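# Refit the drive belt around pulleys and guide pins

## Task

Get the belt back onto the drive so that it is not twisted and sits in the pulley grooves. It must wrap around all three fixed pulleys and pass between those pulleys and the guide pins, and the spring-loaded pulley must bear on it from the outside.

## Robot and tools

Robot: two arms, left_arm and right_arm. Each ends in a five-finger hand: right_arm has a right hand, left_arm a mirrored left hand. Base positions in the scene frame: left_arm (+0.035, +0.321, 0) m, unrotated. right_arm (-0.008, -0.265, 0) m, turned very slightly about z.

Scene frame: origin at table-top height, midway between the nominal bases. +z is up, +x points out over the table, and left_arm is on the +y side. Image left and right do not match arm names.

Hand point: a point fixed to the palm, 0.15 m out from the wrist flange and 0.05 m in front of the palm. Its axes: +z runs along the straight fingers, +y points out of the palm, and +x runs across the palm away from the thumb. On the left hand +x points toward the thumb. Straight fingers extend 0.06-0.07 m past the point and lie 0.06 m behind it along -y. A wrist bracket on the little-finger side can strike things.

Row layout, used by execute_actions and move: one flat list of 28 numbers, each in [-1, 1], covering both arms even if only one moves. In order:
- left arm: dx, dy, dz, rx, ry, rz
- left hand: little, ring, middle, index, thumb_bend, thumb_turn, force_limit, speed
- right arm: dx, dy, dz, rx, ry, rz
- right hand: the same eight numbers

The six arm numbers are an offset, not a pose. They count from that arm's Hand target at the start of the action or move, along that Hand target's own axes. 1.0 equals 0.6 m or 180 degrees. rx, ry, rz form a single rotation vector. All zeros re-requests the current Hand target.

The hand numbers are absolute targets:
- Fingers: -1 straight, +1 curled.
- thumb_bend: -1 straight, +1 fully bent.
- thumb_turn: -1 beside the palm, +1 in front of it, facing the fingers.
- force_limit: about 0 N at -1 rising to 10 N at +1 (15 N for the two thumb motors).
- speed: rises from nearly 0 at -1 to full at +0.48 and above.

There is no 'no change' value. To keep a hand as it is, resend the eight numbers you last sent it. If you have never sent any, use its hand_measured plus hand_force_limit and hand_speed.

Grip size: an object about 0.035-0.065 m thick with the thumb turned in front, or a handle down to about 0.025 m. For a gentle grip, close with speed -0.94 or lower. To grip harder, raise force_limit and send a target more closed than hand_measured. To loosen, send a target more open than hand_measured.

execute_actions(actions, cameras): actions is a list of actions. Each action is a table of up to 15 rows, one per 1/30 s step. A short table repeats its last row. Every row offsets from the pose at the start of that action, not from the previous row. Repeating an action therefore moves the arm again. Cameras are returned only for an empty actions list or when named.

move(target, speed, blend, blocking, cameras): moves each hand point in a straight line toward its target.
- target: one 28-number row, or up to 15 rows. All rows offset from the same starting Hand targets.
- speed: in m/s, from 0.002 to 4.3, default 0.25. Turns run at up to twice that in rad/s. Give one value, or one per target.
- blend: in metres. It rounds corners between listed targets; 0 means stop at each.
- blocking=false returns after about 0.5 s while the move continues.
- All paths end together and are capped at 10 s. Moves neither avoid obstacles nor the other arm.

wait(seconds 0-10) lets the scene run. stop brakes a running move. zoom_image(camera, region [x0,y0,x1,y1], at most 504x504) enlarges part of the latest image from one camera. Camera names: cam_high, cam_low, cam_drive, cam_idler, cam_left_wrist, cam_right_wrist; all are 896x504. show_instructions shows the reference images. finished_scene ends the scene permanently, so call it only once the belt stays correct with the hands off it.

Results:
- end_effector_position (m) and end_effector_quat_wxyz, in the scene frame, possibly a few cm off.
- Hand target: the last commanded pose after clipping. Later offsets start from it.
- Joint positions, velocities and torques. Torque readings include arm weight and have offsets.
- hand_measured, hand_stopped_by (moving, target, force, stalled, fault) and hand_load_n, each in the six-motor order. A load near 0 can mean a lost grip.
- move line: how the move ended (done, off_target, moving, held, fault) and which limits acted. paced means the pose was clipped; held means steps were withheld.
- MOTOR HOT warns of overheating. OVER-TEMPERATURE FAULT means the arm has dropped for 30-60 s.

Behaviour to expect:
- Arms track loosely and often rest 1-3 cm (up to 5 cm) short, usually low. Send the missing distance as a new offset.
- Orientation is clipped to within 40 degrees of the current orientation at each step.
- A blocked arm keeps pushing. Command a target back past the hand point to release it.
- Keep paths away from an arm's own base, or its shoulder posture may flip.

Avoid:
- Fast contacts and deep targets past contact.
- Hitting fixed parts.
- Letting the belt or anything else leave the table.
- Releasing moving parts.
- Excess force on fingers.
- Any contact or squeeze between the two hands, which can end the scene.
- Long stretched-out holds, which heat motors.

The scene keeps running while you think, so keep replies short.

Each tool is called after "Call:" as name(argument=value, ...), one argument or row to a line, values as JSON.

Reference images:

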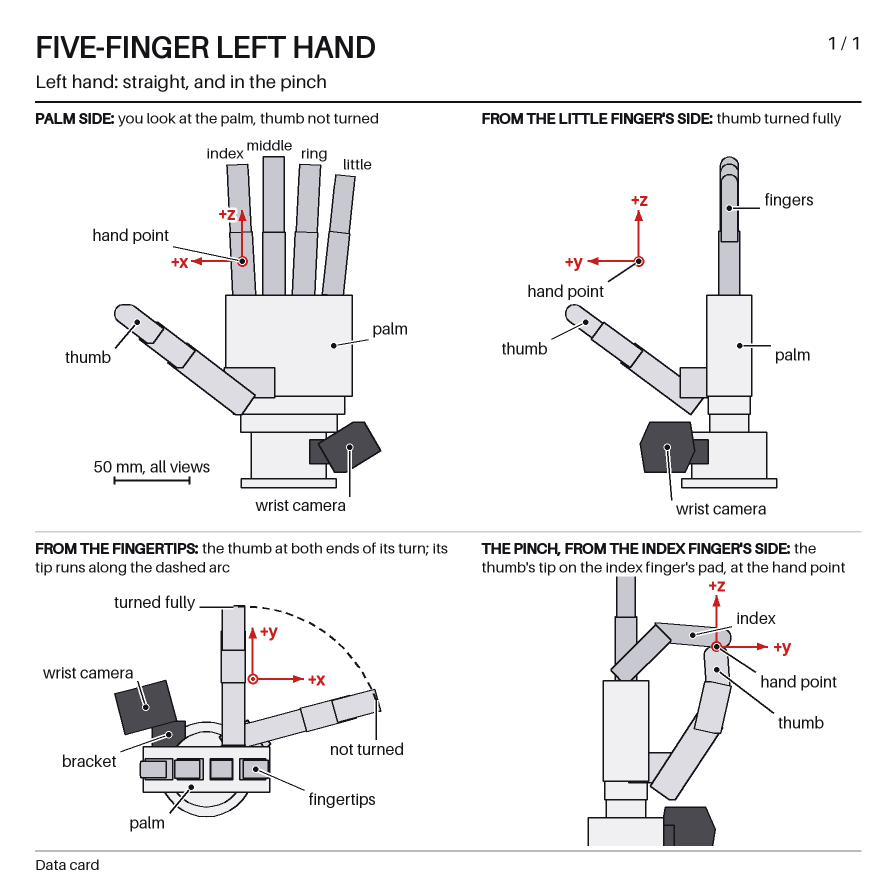

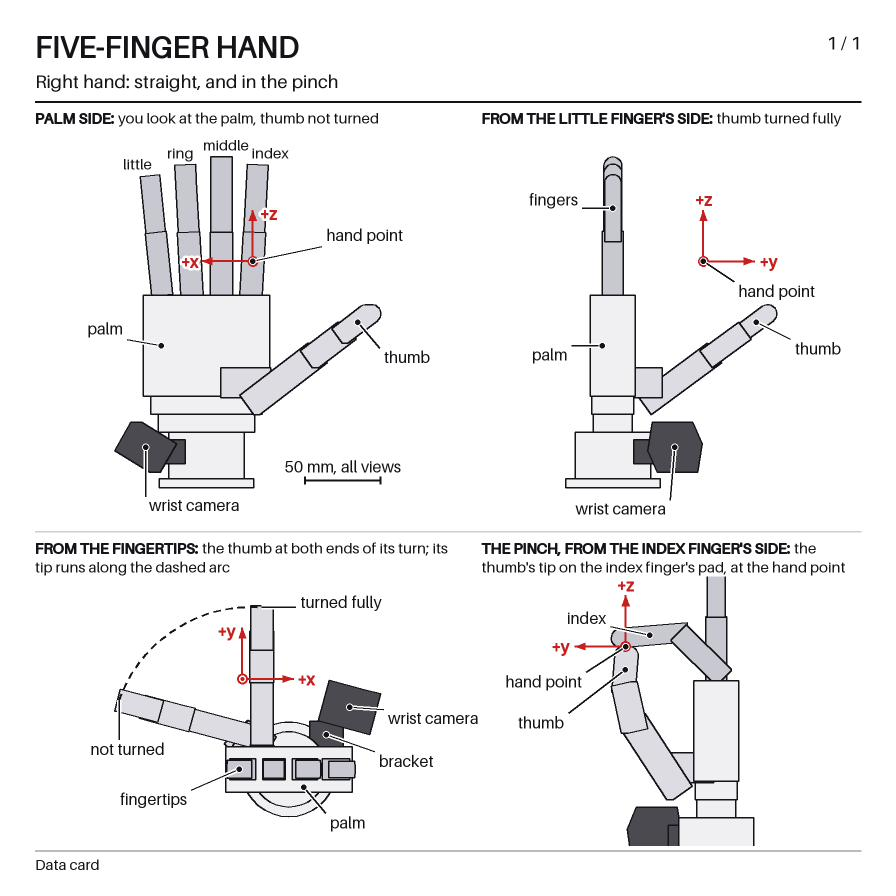

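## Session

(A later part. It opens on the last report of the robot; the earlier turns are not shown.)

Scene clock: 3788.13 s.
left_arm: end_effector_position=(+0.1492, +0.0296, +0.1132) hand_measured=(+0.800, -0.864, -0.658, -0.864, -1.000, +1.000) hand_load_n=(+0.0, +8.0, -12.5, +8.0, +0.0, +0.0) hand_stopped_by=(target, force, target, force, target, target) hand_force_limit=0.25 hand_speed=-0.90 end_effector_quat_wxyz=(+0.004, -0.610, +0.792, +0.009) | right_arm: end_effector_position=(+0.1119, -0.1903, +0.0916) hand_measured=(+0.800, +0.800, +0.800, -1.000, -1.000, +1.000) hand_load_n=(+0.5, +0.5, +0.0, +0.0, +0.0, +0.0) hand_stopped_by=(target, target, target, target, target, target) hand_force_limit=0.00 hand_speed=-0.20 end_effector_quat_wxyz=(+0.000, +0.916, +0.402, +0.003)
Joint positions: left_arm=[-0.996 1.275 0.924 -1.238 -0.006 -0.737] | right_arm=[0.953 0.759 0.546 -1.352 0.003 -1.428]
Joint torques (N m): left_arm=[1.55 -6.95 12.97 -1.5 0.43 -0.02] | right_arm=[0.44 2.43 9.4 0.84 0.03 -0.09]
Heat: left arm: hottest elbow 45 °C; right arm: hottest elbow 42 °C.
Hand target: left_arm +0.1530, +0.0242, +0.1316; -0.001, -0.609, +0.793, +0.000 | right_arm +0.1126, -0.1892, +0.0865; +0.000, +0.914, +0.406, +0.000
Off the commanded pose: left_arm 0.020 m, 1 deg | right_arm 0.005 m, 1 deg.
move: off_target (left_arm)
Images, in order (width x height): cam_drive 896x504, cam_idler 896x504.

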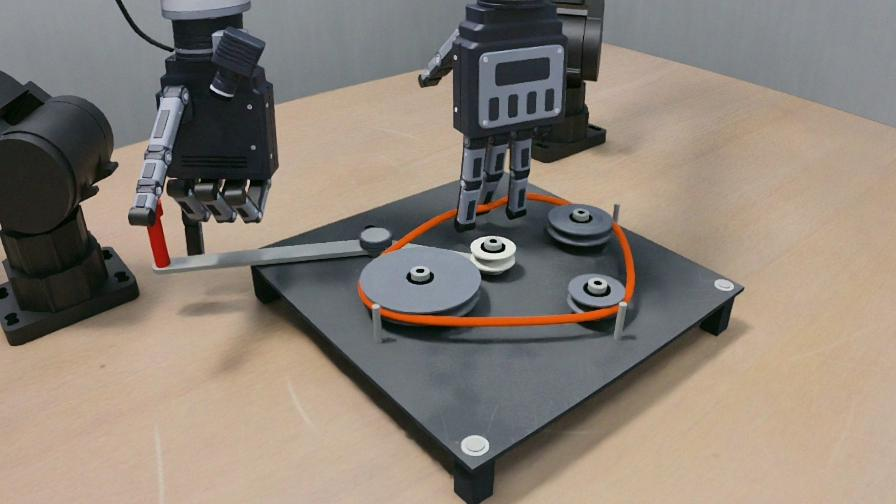

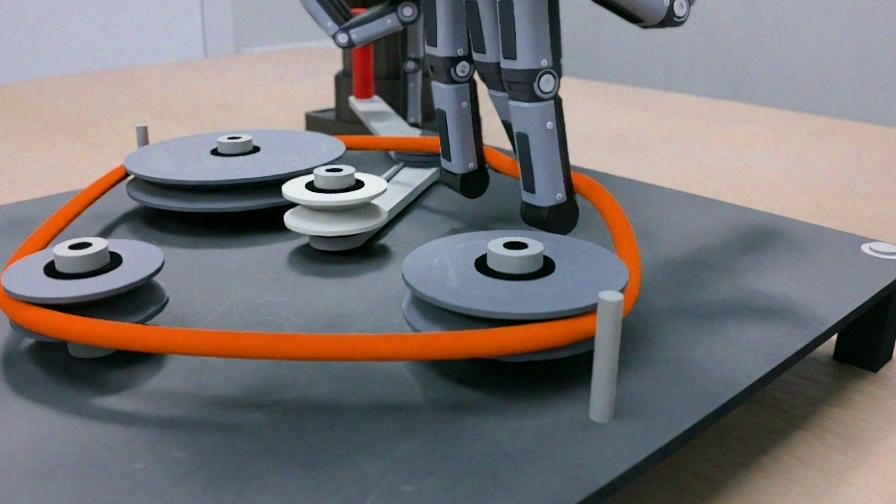

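Call:
move(
  target=[-0.0013,-0.0048,-0.0233,0,0,0,0.8,-0.78,-0.66,-0.78,-1,1,0.25,-0.9,0,0,0,0,0,0,0.8,0.8,0.8,-1,-1,1,0,-0.2],
  speed=0.03,
  cameras=["cam_drive","cam_idler"],
)

Call:
zoom_image(
  camera="cam_idler",
  region=[280, 60, 660, 290],
)

Call:
zoom_image(
  camera="cam_drive",
  region=[340, 140, 650, 320],
)

Scene clock: 3802.40 s.
left_arm: end_effector_position=(+0.1520, +0.0304, +0.1217) hand_measured=(+0.800, -0.864, -0.658, -0.864, -1.000, +1.000) hand_load_n=(+0.0, +9.0, -12.5, +8.0, +0.0, +0.0) hand_stopped_by=(target, force, target, force, target, target) hand_force_limit=0.25 hand_speed=-0.90 end_effector_quat_wxyz=(+0.005, -0.613, +0.790, +0.014) | right_arm: end_effector_position=(+0.1119, -0.1903, +0.0916) hand_measured=(+0.800, +0.800, +0.800, -1.000, -1.000, +1.000) hand_load_n=(+0.0, +0.0, +0.0, +0.0, +0.0, +0.0) hand_stopped_by=(target, target, target, target, target, target) hand_force_limit=0.00 hand_speed=-0.20 end_effector_quat_wxyz=(+0.000, +0.916, +0.402, +0.003)
Joint positions: left_arm=[-0.988 1.275 0.947 -1.271 -0.007 -0.737] | right_arm=[0.953 0.759 0.546 -1.352 0.003 -1.428]
Joint torques (N m): left_arm=[1.55 -7.53 13.78 -1.77 0.5 0.05] | right_arm=[0.79 2.08 9.4 0.91 -0.04 -0.1]
Heat: left arm: hottest elbow 44 °C; right arm: hottest elbow 42 °C.
Hand target: left_arm +0.1560, +0.0241, +0.1456; -0.001, -0.609, +0.793, +0.000 | right_arm +0.1126, -0.1892, +0.0865; +0.000, +0.914, +0.406, +0.000
Off the commanded pose: left_arm 0.025 m, 2 deg | right_arm 0.005 m, 1 deg.
move: off_target (left_arm)
Images, in order (width x height): cam_drive 896x504, cam_idler 896x504.

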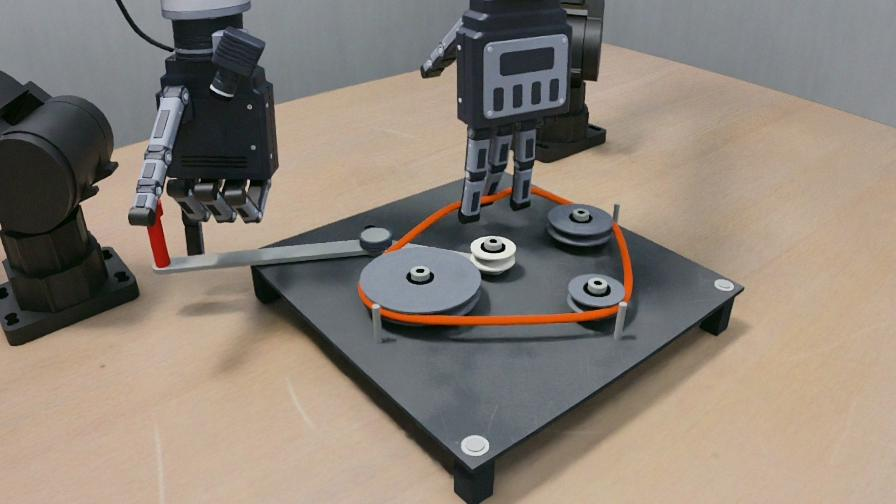

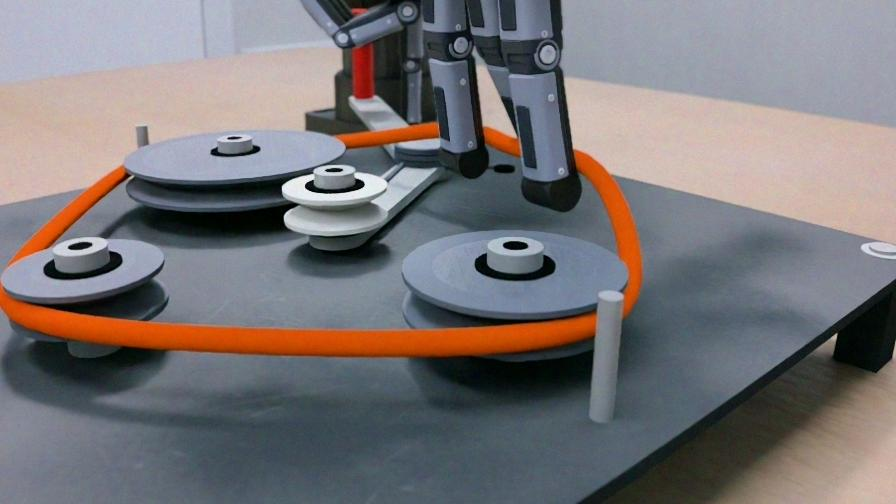

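Scaled by 1.326 from the camera's 896x504 image, which has a finer 1280x720 frame.

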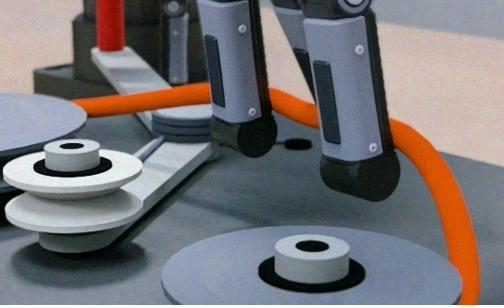

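Scaled by 1.626 from the camera's 896x504 image, which has a finer 1280x720 frame.

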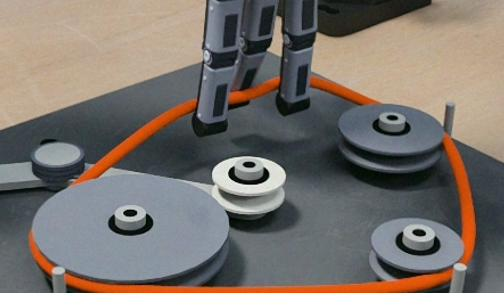

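Call:
move(
  target=[-0.0022,-0.0080,-0.0133,0,0,0,0.8,-0.78,-0.66,-0.78,-1,1,0.25,-0.9,0,0,0,0,0,0,0.8,0.8,0.8,-1,-1,1,0,-0.2],
  speed=0.03,
  cameras=["cam_drive","cam_idler","cam_left_wrist","cam_high"],
)

Call:
zoom_image(
  camera="cam_idler",
  region=[280, 60, 660, 290],
)

Call:
zoom_image(
  camera="cam_drive",
  region=[340, 140, 650, 320],
)

Scene clock: 3809.03 s.
left_arm: end_effector_position=(+0.1555, +0.0313, +0.1272) hand_measured=(+0.800, -0.864, -0.658, -0.864, -1.000, +1.000) hand_load_n=(+0.0, +9.5, -12.5, +9.0, +0.0, +0.0) hand_stopped_by=(target, force, target, force, target, target) hand_force_limit=0.25 hand_speed=-0.90 end_effector_quat_wxyz=(+0.005, -0.614, +0.789, +0.015) | right_arm: end_effector_position=(+0.1119, -0.1903, +0.0916) hand_measured=(+0.800, +0.800, +0.800, -1.000, -1.000, +1.000) hand_load_n=(+0.0, +0.0, +0.0, +0.0, +0.0, +0.0) hand_stopped_by=(target, target, target, target, target, target) hand_force_limit=0.00 hand_speed=-0.20 end_effector_quat_wxyz=(+0.000, +0.916, +0.402, +0.003)
Joint positions: left_arm=[-0.977 1.275 0.962 -1.289 -0.007 -0.73] | right_arm=[0.953 0.759 0.546 -1.352 0.003 -1.428]
Joint torques (N m): left_arm=[1.67 -7.47 14.49 -1.96 0.5 0.08] | right_arm=[0.56 2.55 9.36 0.66 -0.04 -0.1]
Heat: left arm: hottest elbow 44 °C; right arm: hottest elbow 42 °C.
Hand target: left_arm +0.1609, +0.0241, +0.1537; -0.001, -0.609, +0.793, +0.000 | right_arm +0.1126, -0.1892, +0.0865; +0.000, +0.914, +0.406, +0.000
Off the commanded pose: left_arm 0.028 m, 2 deg | right_arm 0.005 m, 1 deg.
move: off_target (left_arm)
camera_calibration:
cam_left_wrist: T_world_to_cam=[[0.897205, -0.441316, -0.0162539, -0.127115], [-0.377191, -0.78494, 0.491524, 0.0229341], [-0.229676, -0.434867, -0.870712, 0.274954], [0, 0, 0, 1]] pos_world=[0.185849, 0.0814721, 0.226067]
Images, in order (width x height): cam_high 896x504, cam_drive 896x504, cam_idler 896x504, cam_left_wrist 896x504.

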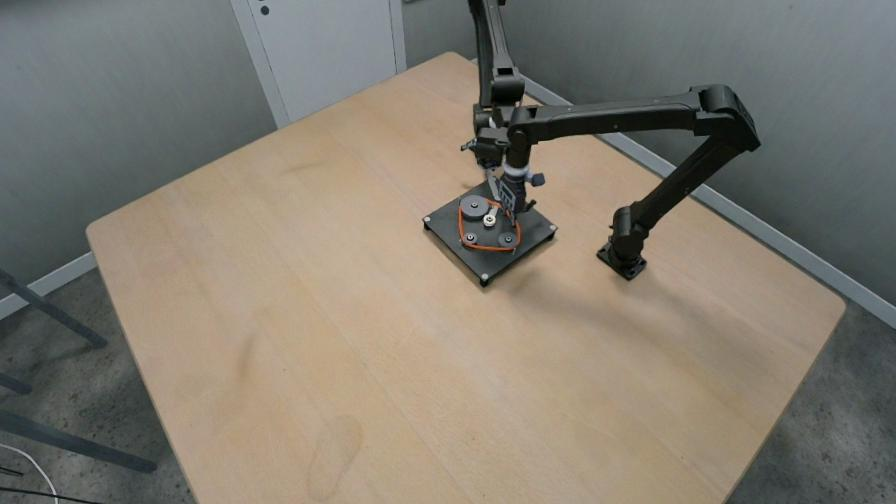

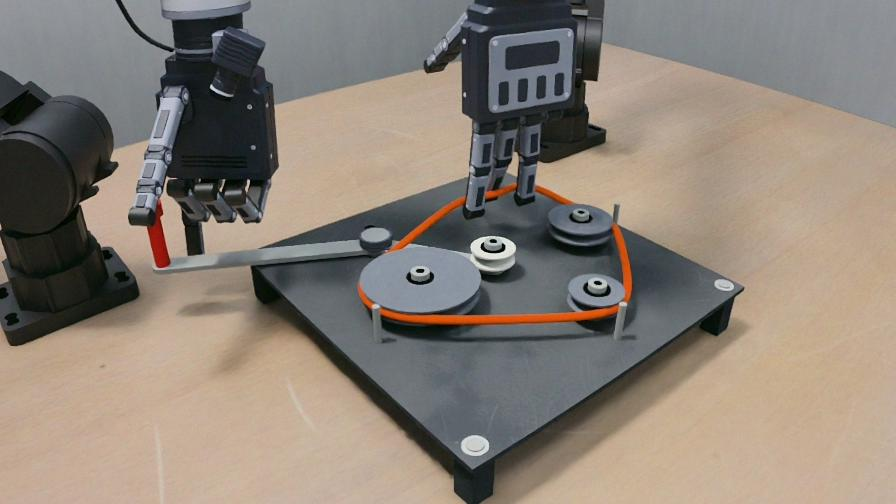

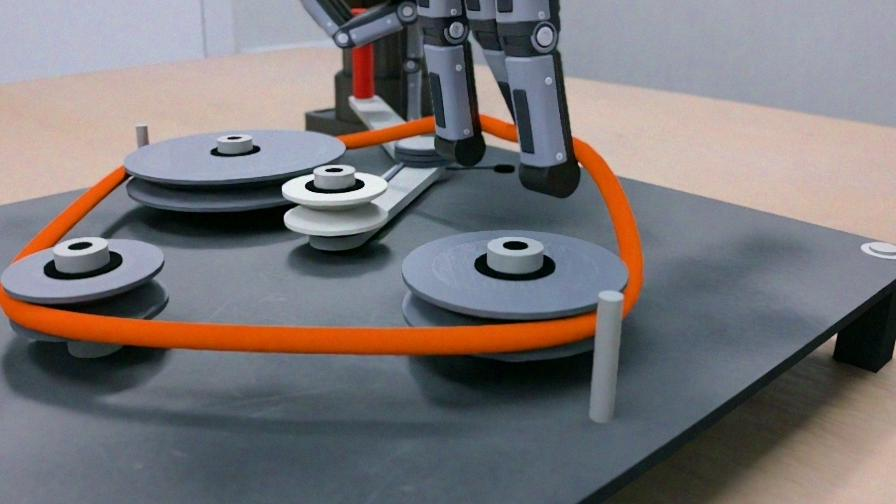

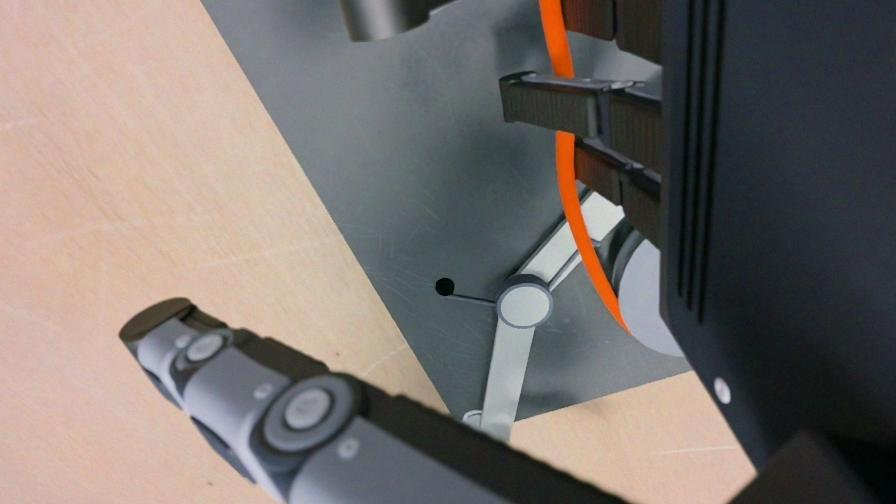

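Scaled by 1.326 from the camera's 896x504 image, which has a finer 1280x720 frame.

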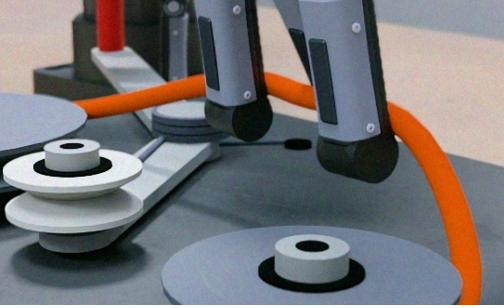

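Scaled by 1.626 from the camera's 896x504 image, which has a finer 1280x720 frame.

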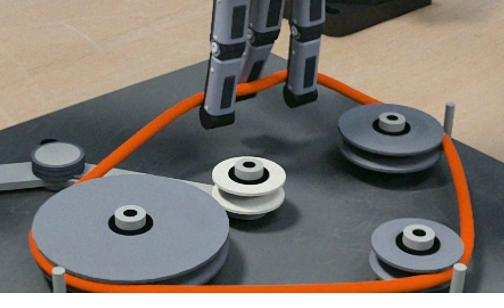

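Call:
move(
  target=[-0.0052,-0.0233,-0.0033,0,0,0,0.8,-0.78,-0.66,-0.78,-1,1,0.25,-0.9,0,0,0,0,0,0,0.8,0.8,0.8,-1,-1,1,0,-0.2],
  speed=0.03,
  cameras=["cam_drive","cam_idler","cam_left_wrist"],
)

Call:
zoom_image(
  camera="cam_idler",
  region=[280, 60, 660, 290],
)

Call:
zoom_image(
  camera="cam_drive",
  region=[340, 140, 650, 320],
)

Scene clock: 3817.03 s.
left_arm: end_effector_position=(+0.1636, +0.0344, +0.1313) hand_measured=(+0.800, -0.864, -0.658, -0.864, -1.000, +1.000) hand_load_n=(+0.0, +8.0, -13.5, +8.0, +0.0, +0.0) hand_stopped_by=(target, force, target, force, target, target) hand_force_limit=0.25 hand_speed=-0.90 end_effector_quat_wxyz=(+0.002, -0.613, +0.790, +0.019) | right_arm: end_effector_position=(+0.1119, -0.1903, +0.0916) hand_measured=(+0.800, +0.800, +0.800, -1.000, -1.000, +1.000) hand_load_n=(+0.0, +0.0, +0.5, +0.0, +0.0, +0.0) hand_stopped_by=(target, target, target, target, target, target) hand_force_limit=0.00 hand_speed=-0.20 end_effector_quat_wxyz=(+0.000, +0.916, +0.402, +0.003)
Joint positions: left_arm=[-0.95 1.283 0.979 -1.304 -0.002 -0.698] | right_arm=[0.953 0.759 0.546 -1.352 0.003 -1.428]
Joint torques (N m): left_arm=[2.02 -6.65 15.2 -1.4 0.26 0.08] | right_arm=[1.2 2.78 9.4 0.77 0.02 -0.09]
Heat: left arm: hottest elbow 46 °C; right arm: hottest elbow 42 °C.
Hand target: left_arm +0.1753, +0.0236, +0.1556; -0.001, -0.609, +0.793, +0.000 | right_arm +0.1126, -0.1892, +0.0865; +0.000, +0.914, +0.406, +0.000
Off the commanded pose: left_arm 0.029 m, 2 deg | right_arm 0.005 m, 1 deg.
move: off_target (left_arm)
camera_calibration:
cam_left_wrist: T_world_to_cam=[[0.895219, -0.444888, -0.0256356, -0.131154], [-0.375862, -0.784724, 0.492886, 0.026058], [-0.239396, -0.431606, -0.869716, 0.283065], [0, 0, 0, 1]] pos_world=[0.19497, 0.0842719, 0.22998]
Images, in order (width x height): cam_drive 896x504, cam_idler 896x504, cam_left_wrist 896x504.

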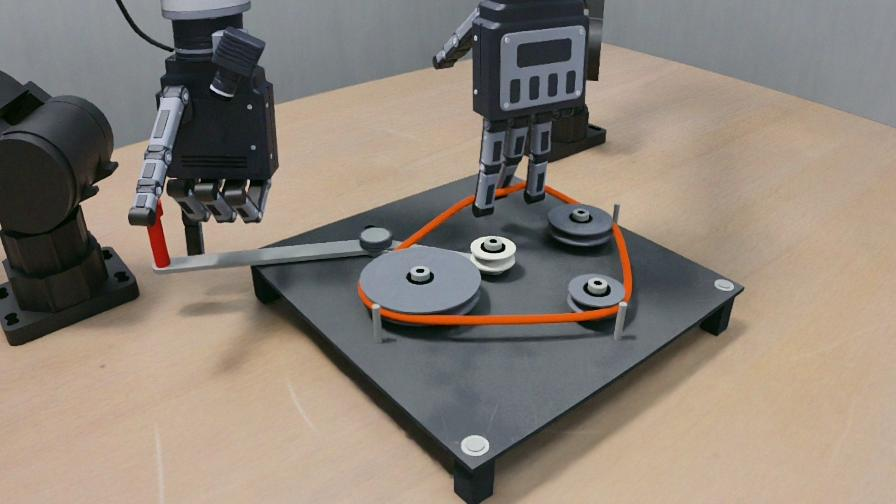

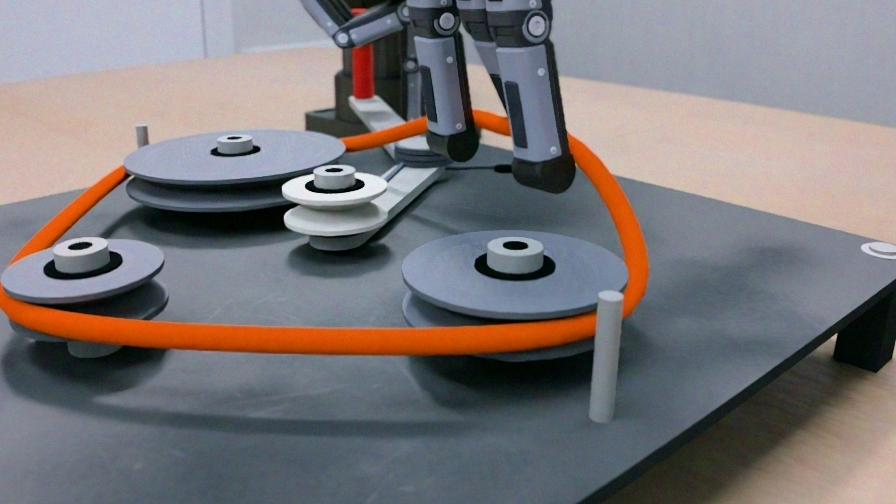

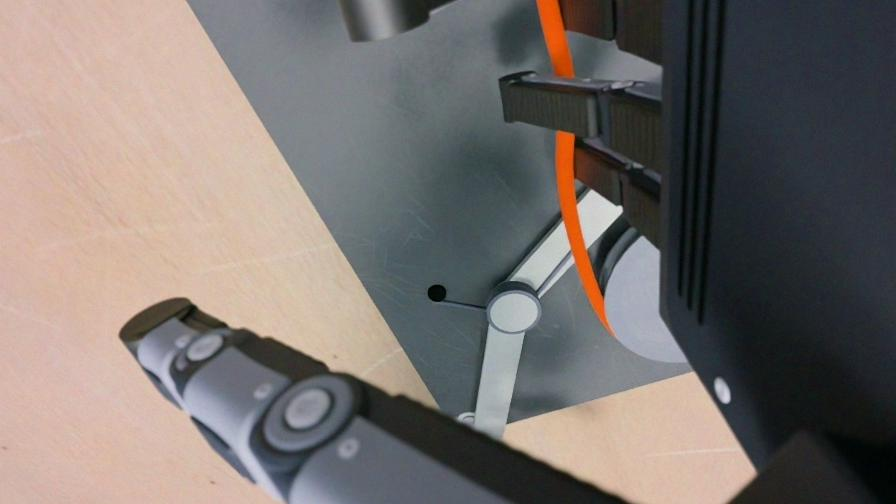

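Scaled by 1.326 from the camera's 896x504 image, which has a finer 1280x720 frame.

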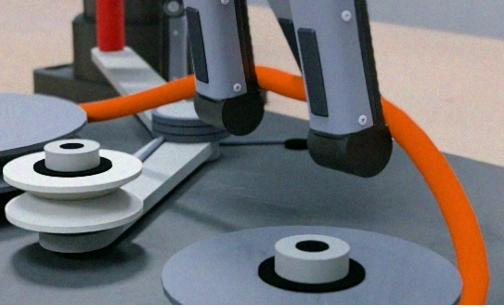

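Scaled by 1.626 from the camera's 896x504 image, which has a finer 1280x720 frame.

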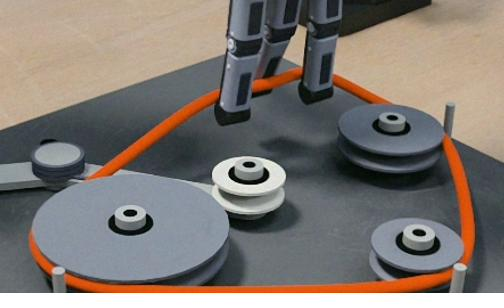

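Call:
move(
  target=[0.0158,-0.0181,0,0,0,0,0.8,-0.78,-0.66,-0.78,-1,1,0.25,-0.9,0,0,0,0,0,0,0.8,0.8,0.8,-1,-1,1,0,-0.2],
  speed=0.03,
  cameras=["cam_drive","cam_idler"],
)

Call:
zoom_image(
  camera="cam_idler",
  region=[280, 60, 660, 290],
)

Call:
zoom_image(
  camera="cam_drive",
  region=[340, 140, 650, 320],
)

Scene clock: 3823.57 s.
left_arm: end_effector_position=(+0.1687, +0.0267, +0.1325) hand_measured=(+0.800, -0.864, -0.658, -0.864, -1.000, +1.000) hand_load_n=(+0.0, +6.0, -12.5, +7.5, +0.0, +0.0) hand_stopped_by=(target, force, target, force, target, target) hand_force_limit=0.25 hand_speed=-0.90 end_effector_quat_wxyz=(+0.001, -0.612, +0.790, +0.025) | right_arm: end_effector_position=(+0.1119, -0.1903, +0.0916) hand_measured=(+0.800, +0.800, +0.800, -1.000, -1.000, +1.000) hand_load_n=(+0.0, +0.0, +0.0, -0.5, +0.0, +0.0) hand_stopped_by=(target, target, target, target, target, target) hand_force_limit=0.00 hand_speed=-0.20 end_effector_quat_wxyz=(+0.000, +0.916, +0.402, +0.003)
Joint positions: left_arm=[-0.95 1.317 1.011 -1.315 0 -0.696] | right_arm=[0.953 0.759 0.546 -1.352 0.003 -1.428]
Joint torques (N m): left_arm=[1.96 -6.83 15.47 -0.79 0.16 0.08] | right_arm=[0.62 2.49 9.37 0.81 -0.02 -0.08]
Heat: left arm: hottest elbow 47 °C; right arm: hottest elbow 42 °C.
Hand target: left_arm +0.1834, +0.0116, +0.1556; -0.001, -0.609, +0.793, +0.000 | right_arm +0.1126, -0.1892, +0.0865; +0.000, +0.914, +0.406, +0.000
Off the commanded pose: left_arm 0.031 m, 3 deg | right_arm 0.005 m, 1 deg.
move: off_target (left_arm)
Images, in order (width x height): cam_drive 896x504, cam_idler 896x504.

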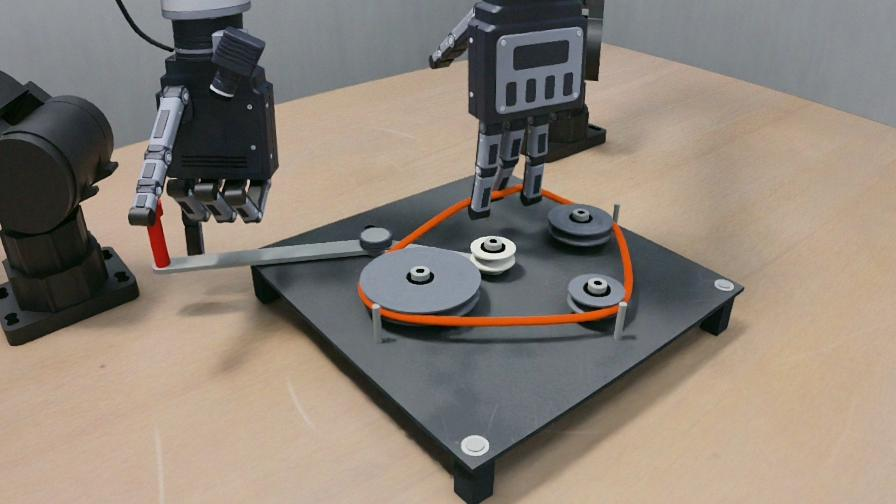

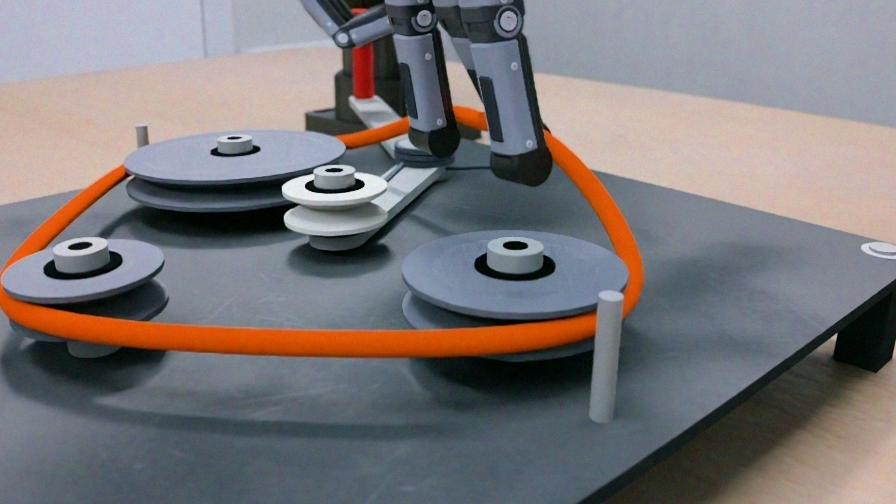

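Scaled by 1.326 from the camera's 896x504 image, which has a finer 1280x720 frame.

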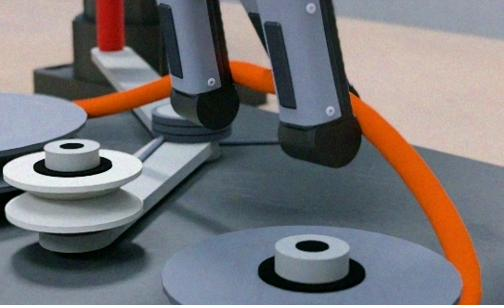

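Scaled by 1.626 from the camera's 896x504 image, which has a finer 1280x720 frame.

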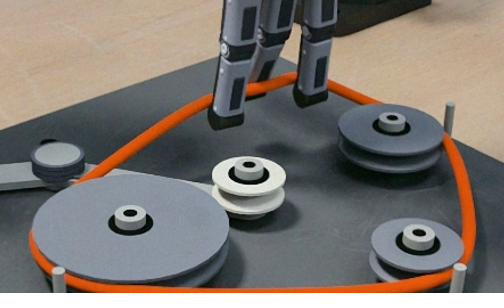

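Call:
move(
  target=[0,0,0,0,0,0,0.8,-0.78,-0.66,-0.78,-1,1,0.25,-0.9,0.0113,0.0516,0,0,0,0,0.8,0.8,0.8,-1,-1,1,0,-0.2],
  speed=0.04,
  cameras=["cam_drive","cam_idler"],
)

Scene clock: 3844.63 s.
left_arm: end_effector_position=(+0.1686, +0.0268, +0.1325) hand_measured=(+0.800, -0.864, -0.658, -0.864, -1.000, +1.000) hand_load_n=(+0.0, +6.5, -12.5, +7.5, +0.0, +0.0) hand_stopped_by=(target, force, target, force, target, target) hand_force_limit=0.25 hand_speed=-0.90 end_effector_quat_wxyz=(+0.001, -0.612, +0.790, +0.025) | right_arm: end_effector_position=(+0.1227, -0.1989, +0.0864) hand_measured=(+0.800, +0.800, +0.800, -1.000, -1.000, +1.000) hand_load_n=(+0.0, +0.0, +0.5, +1.0, +0.0, +0.0) hand_stopped_by=(target, target, target, target, target, target) hand_force_limit=0.00 hand_speed=-0.20 end_effector_quat_wxyz=(-0.023, +0.916, +0.400, -0.016)
Joint positions: left_arm=[-0.95 1.317 1.011 -1.316 0 -0.696] | right_arm=[0.802 0.776 0.546 -1.351 -0.055 -1.575]
Joint torques (N m): left_arm=[1.9 -6.83 15.43 -0.81 0.16 0.08] | right_arm=[-0.67 2.43 10.1 0.99 2.25 -0.29]
Heat: left arm: hottest elbow 50 °C; right arm: hottest elbow 42 °C.
Hand target: left_arm +0.1834, +0.0116, +0.1556; -0.001, -0.609, +0.793, +0.000 | right_arm +0.1401, -0.2049, +0.0865; +0.000, +0.914, +0.406, +0.000
Off the commanded pose: left_arm 0.031 m, 3 deg | right_arm 0.018 m, 3 deg.
move: off_target (left_arm, right_arm)
Images, in order (width x height): cam_drive 896x504, cam_idler 896x504.

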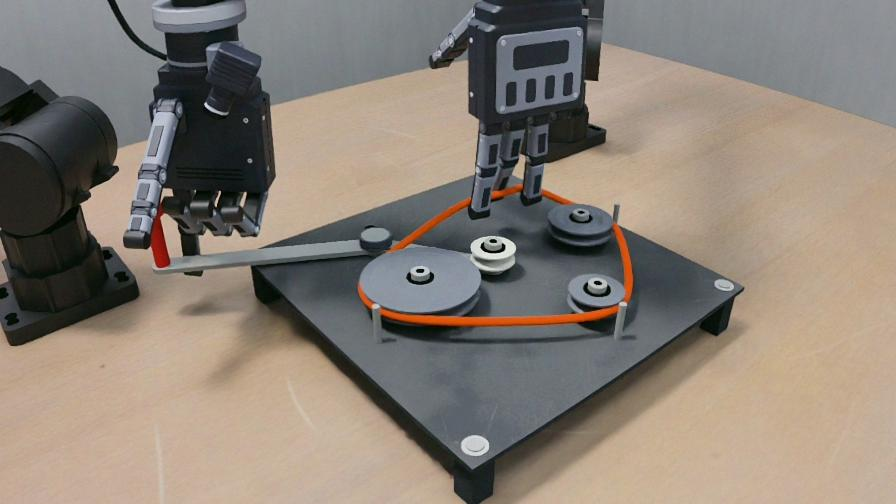

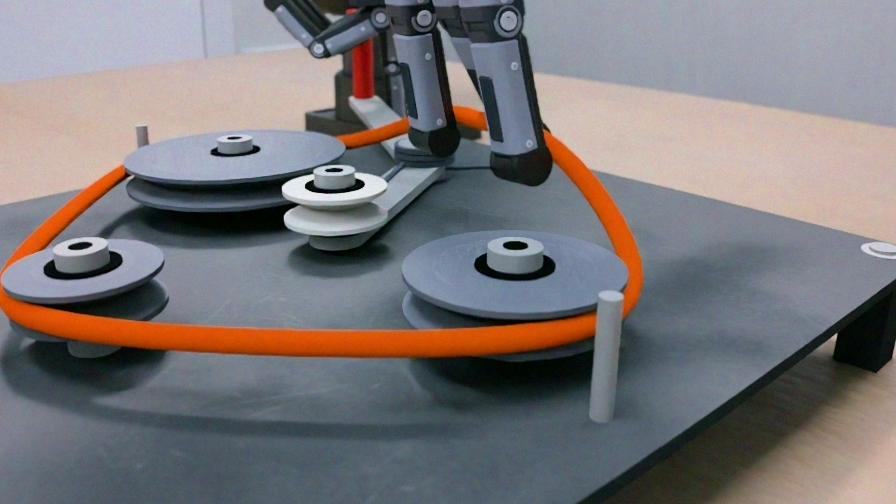

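Call:
zoom_image(
  camera="cam_drive",
  region=[100, 80, 420, 300],
)

Call:
zoom_image(
  camera="cam_idler",
  region=[250, 0, 470, 180],
)

Scaled by 1.575 from the camera's 896x504 image, which has a finer 1280x720 frame.

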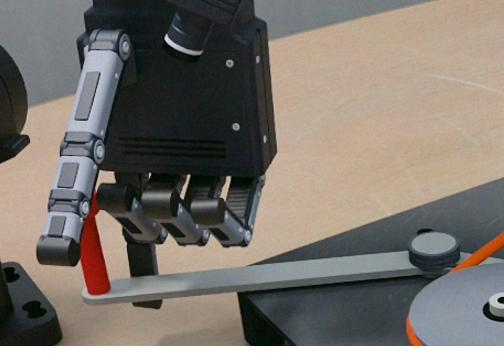

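Scaled by 2.291 from the camera's 896x504 image, which has a finer 1280x720 frame.

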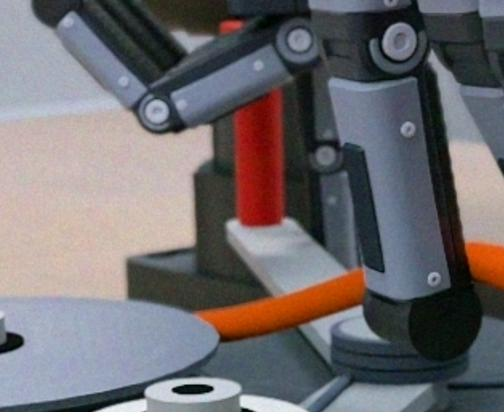

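Call:
move(
  target=[0,0,0,0,0,0,0.8,-0.78,-0.66,-0.78,-1,1,0.25,-0.9,0.0080,0.0200,0,0,0,0,0.8,0.8,0.8,-1,-1,1,0,-0.2],
  speed=0.04,
  cameras=["cam_drive","cam_idler"],
)

Call:
zoom_image(
  camera="cam_drive",
  region=[100, 80, 420, 300],
)

Scene clock: 3855.93 s.
left_arm: end_effector_position=(+0.1686, +0.0268, +0.1325) hand_measured=(+0.800, -0.864, -0.658, -0.864, -1.000, +1.000) hand_load_n=(+0.0, +6.5, -12.5, +7.5, +0.0, +0.0) hand_stopped_by=(target, force, target, force, target, target) hand_force_limit=0.25 hand_speed=-0.90 end_effector_quat_wxyz=(+0.001, -0.612, +0.790, +0.025) | right_arm: end_effector_position=(+0.1266, -0.2035, +0.0832) hand_measured=(+0.800, +0.800, +0.800, -1.000, -1.000, +1.000) hand_load_n=(+0.0, +0.0, +0.0, +1.5, +0.0, +0.0) hand_stopped_by=(target, target, target, target, target, target) hand_force_limit=0.00 hand_speed=-0.20 end_effector_quat_wxyz=(-0.028, +0.917, +0.398, -0.026)
Joint positions: left_arm=[-0.95 1.317 1.011 -1.316 0 -0.696] | right_arm=[0.747 0.796 0.546 -1.351 -0.071 -1.626]
Joint torques (N m): left_arm=[1.96 -6.83 15.43 -0.81 0.16 0.08] | right_arm=[-0.97 2.78 10.84 1.31 2.88 -0.4]
Heat: left arm: hottest elbow 51 °C; right arm: hottest elbow 42 °C.
Hand target: left_arm +0.1834, +0.0116, +0.1556; -0.001, -0.609, +0.793, +0.000 | right_arm +0.1523, -0.2095, +0.0865; +0.000, +0.914, +0.406, +0.000
Off the commanded pose: left_arm 0.031 m, 3 deg | right_arm 0.027 m, 4 deg.
move: off_target (left_arm, right_arm)
Images, in order (width x height): cam_drive 896x504, cam_idler 896x504.

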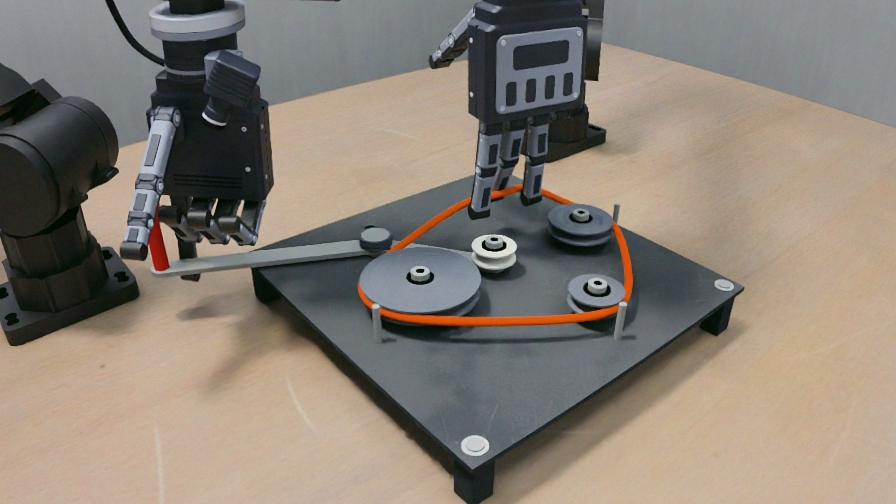

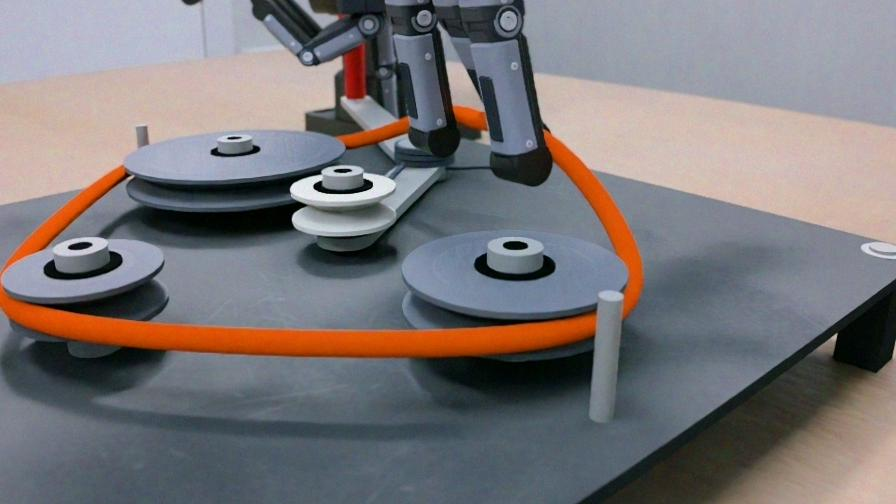

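Scaled by 1.575 from the camera's 896x504 image, which has a finer 1280x720 frame.

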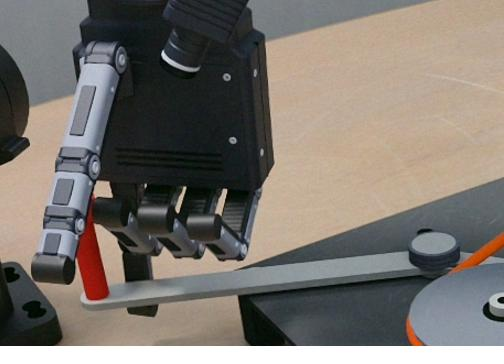

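Call:
move(
  target=[0,0,0,0,0,0,0.8,-0.78,-0.66,-0.78,-1,1,0.25,-0.9,0.0116,0.0228,-0.0050,0,0,0,0.8,0.8,0.8,-1,-1,1,0,-0.2],
  speed=0.04,
  cameras=["cam_drive","cam_idler"],
)

Call:
zoom_image(
  camera="cam_drive",
  region=[100, 80, 420, 300],
)

Scene clock: 3869.27 s.
left_arm: end_effector_position=(+0.1686, +0.0268, +0.1325) hand_measured=(+0.800, -0.864, -0.658, -0.864, -1.000, +1.000) hand_load_n=(+0.0, +6.0, -12.5, +7.5, -0.5, +0.0) hand_stopped_by=(target, force, target, force, target, target) hand_force_limit=0.25 hand_speed=-0.90 end_effector_quat_wxyz=(+0.001, -0.612, +0.790, +0.025) | right_arm: end_effector_position=(+0.1332, -0.2118, +0.0794) hand_measured=(+0.800, +0.800, +0.800, -1.000, -1.000, +1.000) hand_load_n=(+0.0, +0.0, +0.0, +1.5, -0.5, +0.0) hand_stopped_by=(target, target, target, target, target, target) hand_force_limit=0.00 hand_speed=-0.20 end_effector_quat_wxyz=(-0.026, +0.917, +0.396, -0.038)
Joint positions: left_arm=[-0.95 1.317 1.011 -1.316 0 -0.696] | right_arm=[0.683 0.825 0.546 -1.351 -0.071 -1.689]
Joint torques (N m): left_arm=[1.9 -6.83 15.42 -0.81 0.16 0.08] | right_arm=[-1.38 1.96 12.83 1.47 2.96 -0.32]
Heat: left arm: hottest elbow 52 °C; right arm: hottest elbow 42 °C.
Hand target: left_arm +0.1834, +0.0116, +0.1556; -0.001, -0.609, +0.793, +0.000 | right_arm +0.1671, -0.2135, +0.0895; +0.000, +0.914, +0.406, +0.000
Off the commanded pose: left_arm 0.031 m, 3 deg | right_arm 0.035 m, 5 deg.
move: off_target (left_arm, right_arm)
Images, in order (width x height): cam_drive 896x504, cam_idler 896x504.

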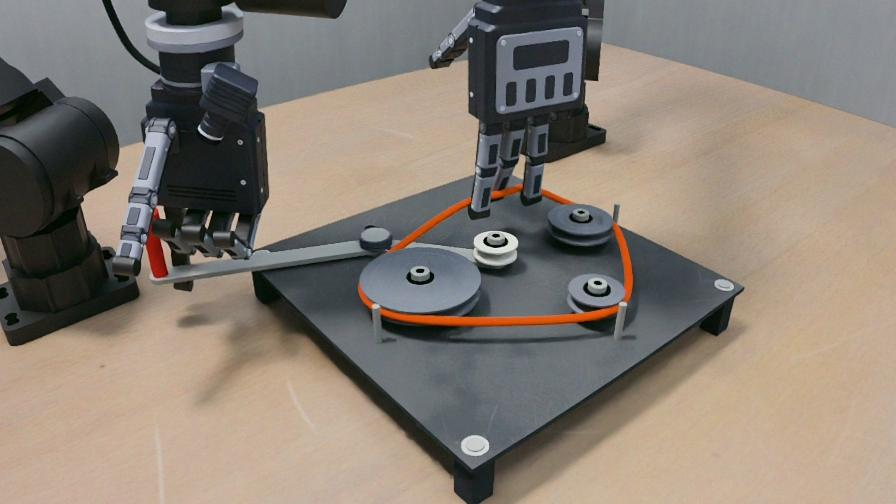

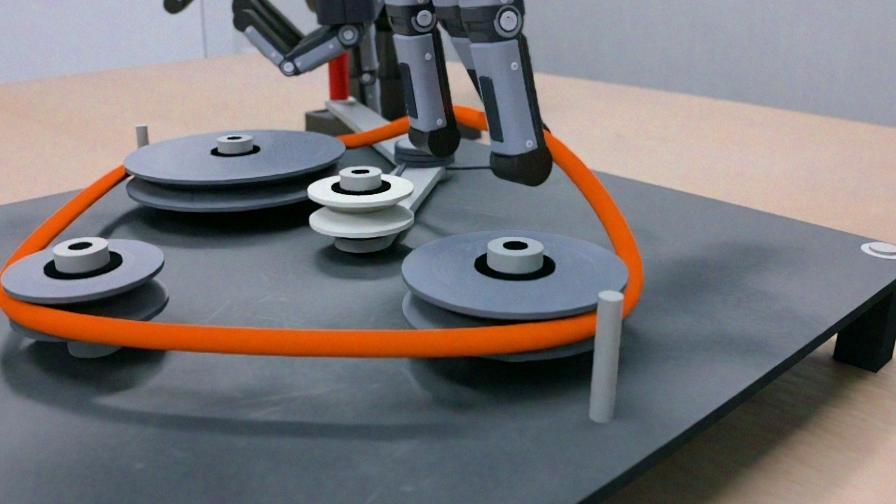

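Scaled by 1.575 from the camera's 896x504 image, which has a finer 1280x720 frame.

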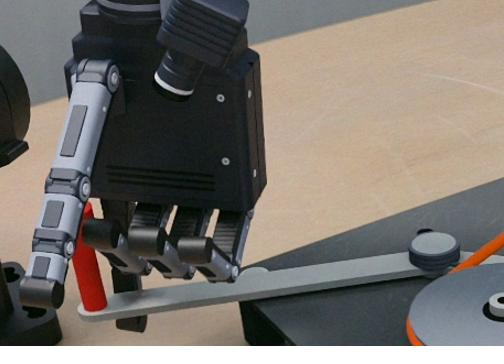

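Call:
move(
  target=[0,0,0,0,0,0,0.8,-0.78,-0.66,-0.78,-1,1,0.25,-0.9,0.0328,0.0152,-0.0208,0,0,0,0.8,0.8,0.8,-1,-1,1,0,-0.2],
  speed=0.04,
  cameras=["cam_drive","cam_idler"],
)

Call:
zoom_image(
  camera="cam_drive",
  region=[100, 80, 420, 300],
)

Scene clock: 3882.67 s.
left_arm: end_effector_position=(+0.1686, +0.0268, +0.1325) hand_measured=(+0.800, -0.864, -0.658, -0.864, -1.000, +1.000) hand_load_n=(+0.0, +6.0, -12.5, +7.5, +0.0, +0.5) hand_stopped_by=(target, force, target, force, target, target) hand_force_limit=0.25 hand_speed=-0.90 end_effector_quat_wxyz=(+0.001, -0.612, +0.790, +0.025) | right_arm: end_effector_position=(+0.1377, -0.2149, +0.0765) hand_measured=(+0.800, +0.800, +0.800, -1.000, -1.000, +1.000) hand_load_n=(+0.0, +0.0, +0.0, +1.0, -0.5, +0.0) hand_stopped_by=(target, target, target, target, target, target) hand_force_limit=0.00 hand_speed=-0.20 end_effector_quat_wxyz=(-0.017, +0.917, +0.394, -0.059)
Joint positions: left_arm=[-0.95 1.317 1.011 -1.316 0 -0.696] | right_arm=[0.659 0.882 0.558 -1.351 -0.064 -1.71]
Joint torques (N m): left_arm=[1.96 -6.83 15.43 -0.81 0.16 0.08] | right_arm=[-1.2 0.85 17.13 1.29 2.71 -0.39]
Heat: left arm: hottest elbow 53 °C; right arm: hottest elbow 43 °C.
Hand target: left_arm +0.1834, +0.0116, +0.1556; -0.001, -0.609, +0.793, +0.000 | right_arm +0.1871, -0.2050, +0.1019; +0.000, +0.914, +0.406, +0.000
Off the commanded pose: left_arm 0.031 m, 3 deg | right_arm 0.056 m, 7 deg.
move: off_target (left_arm, right_arm)
Images, in order (width x height): cam_drive 896x504, cam_idler 896x504.

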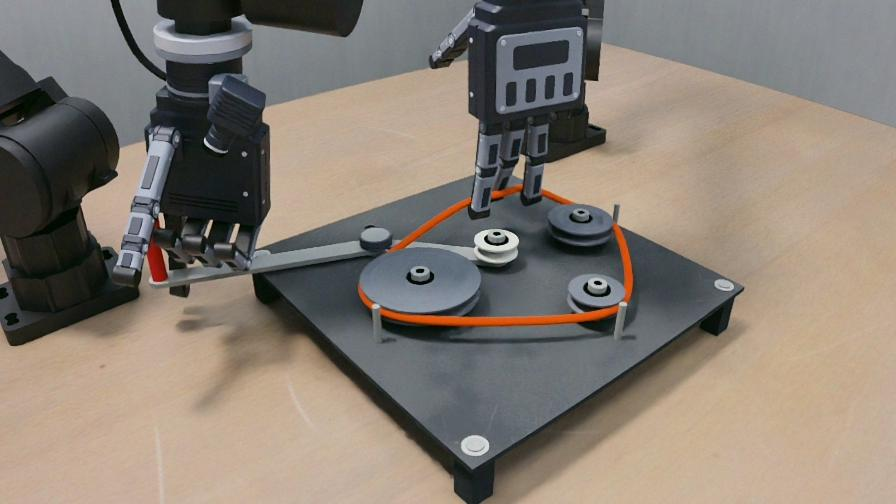

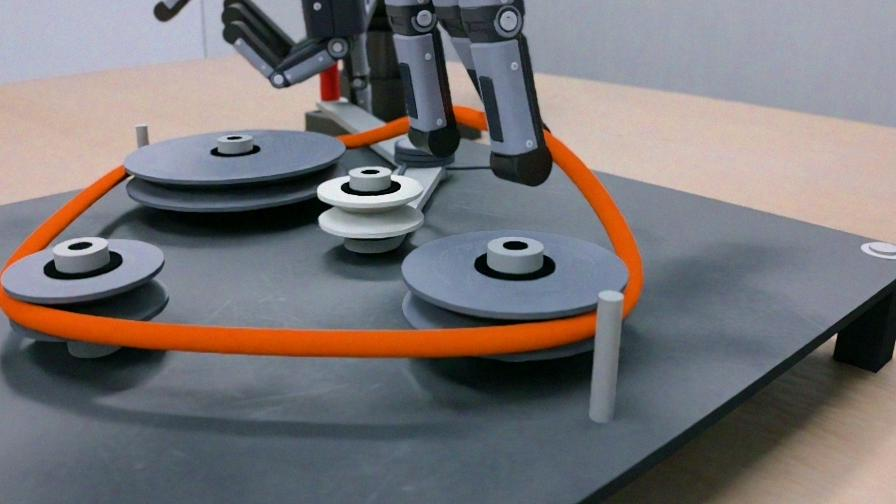

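Scaled by 1.575 from the camera's 896x504 image, which has a finer 1280x720 frame.

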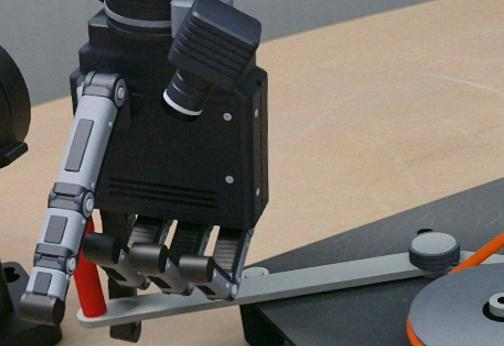

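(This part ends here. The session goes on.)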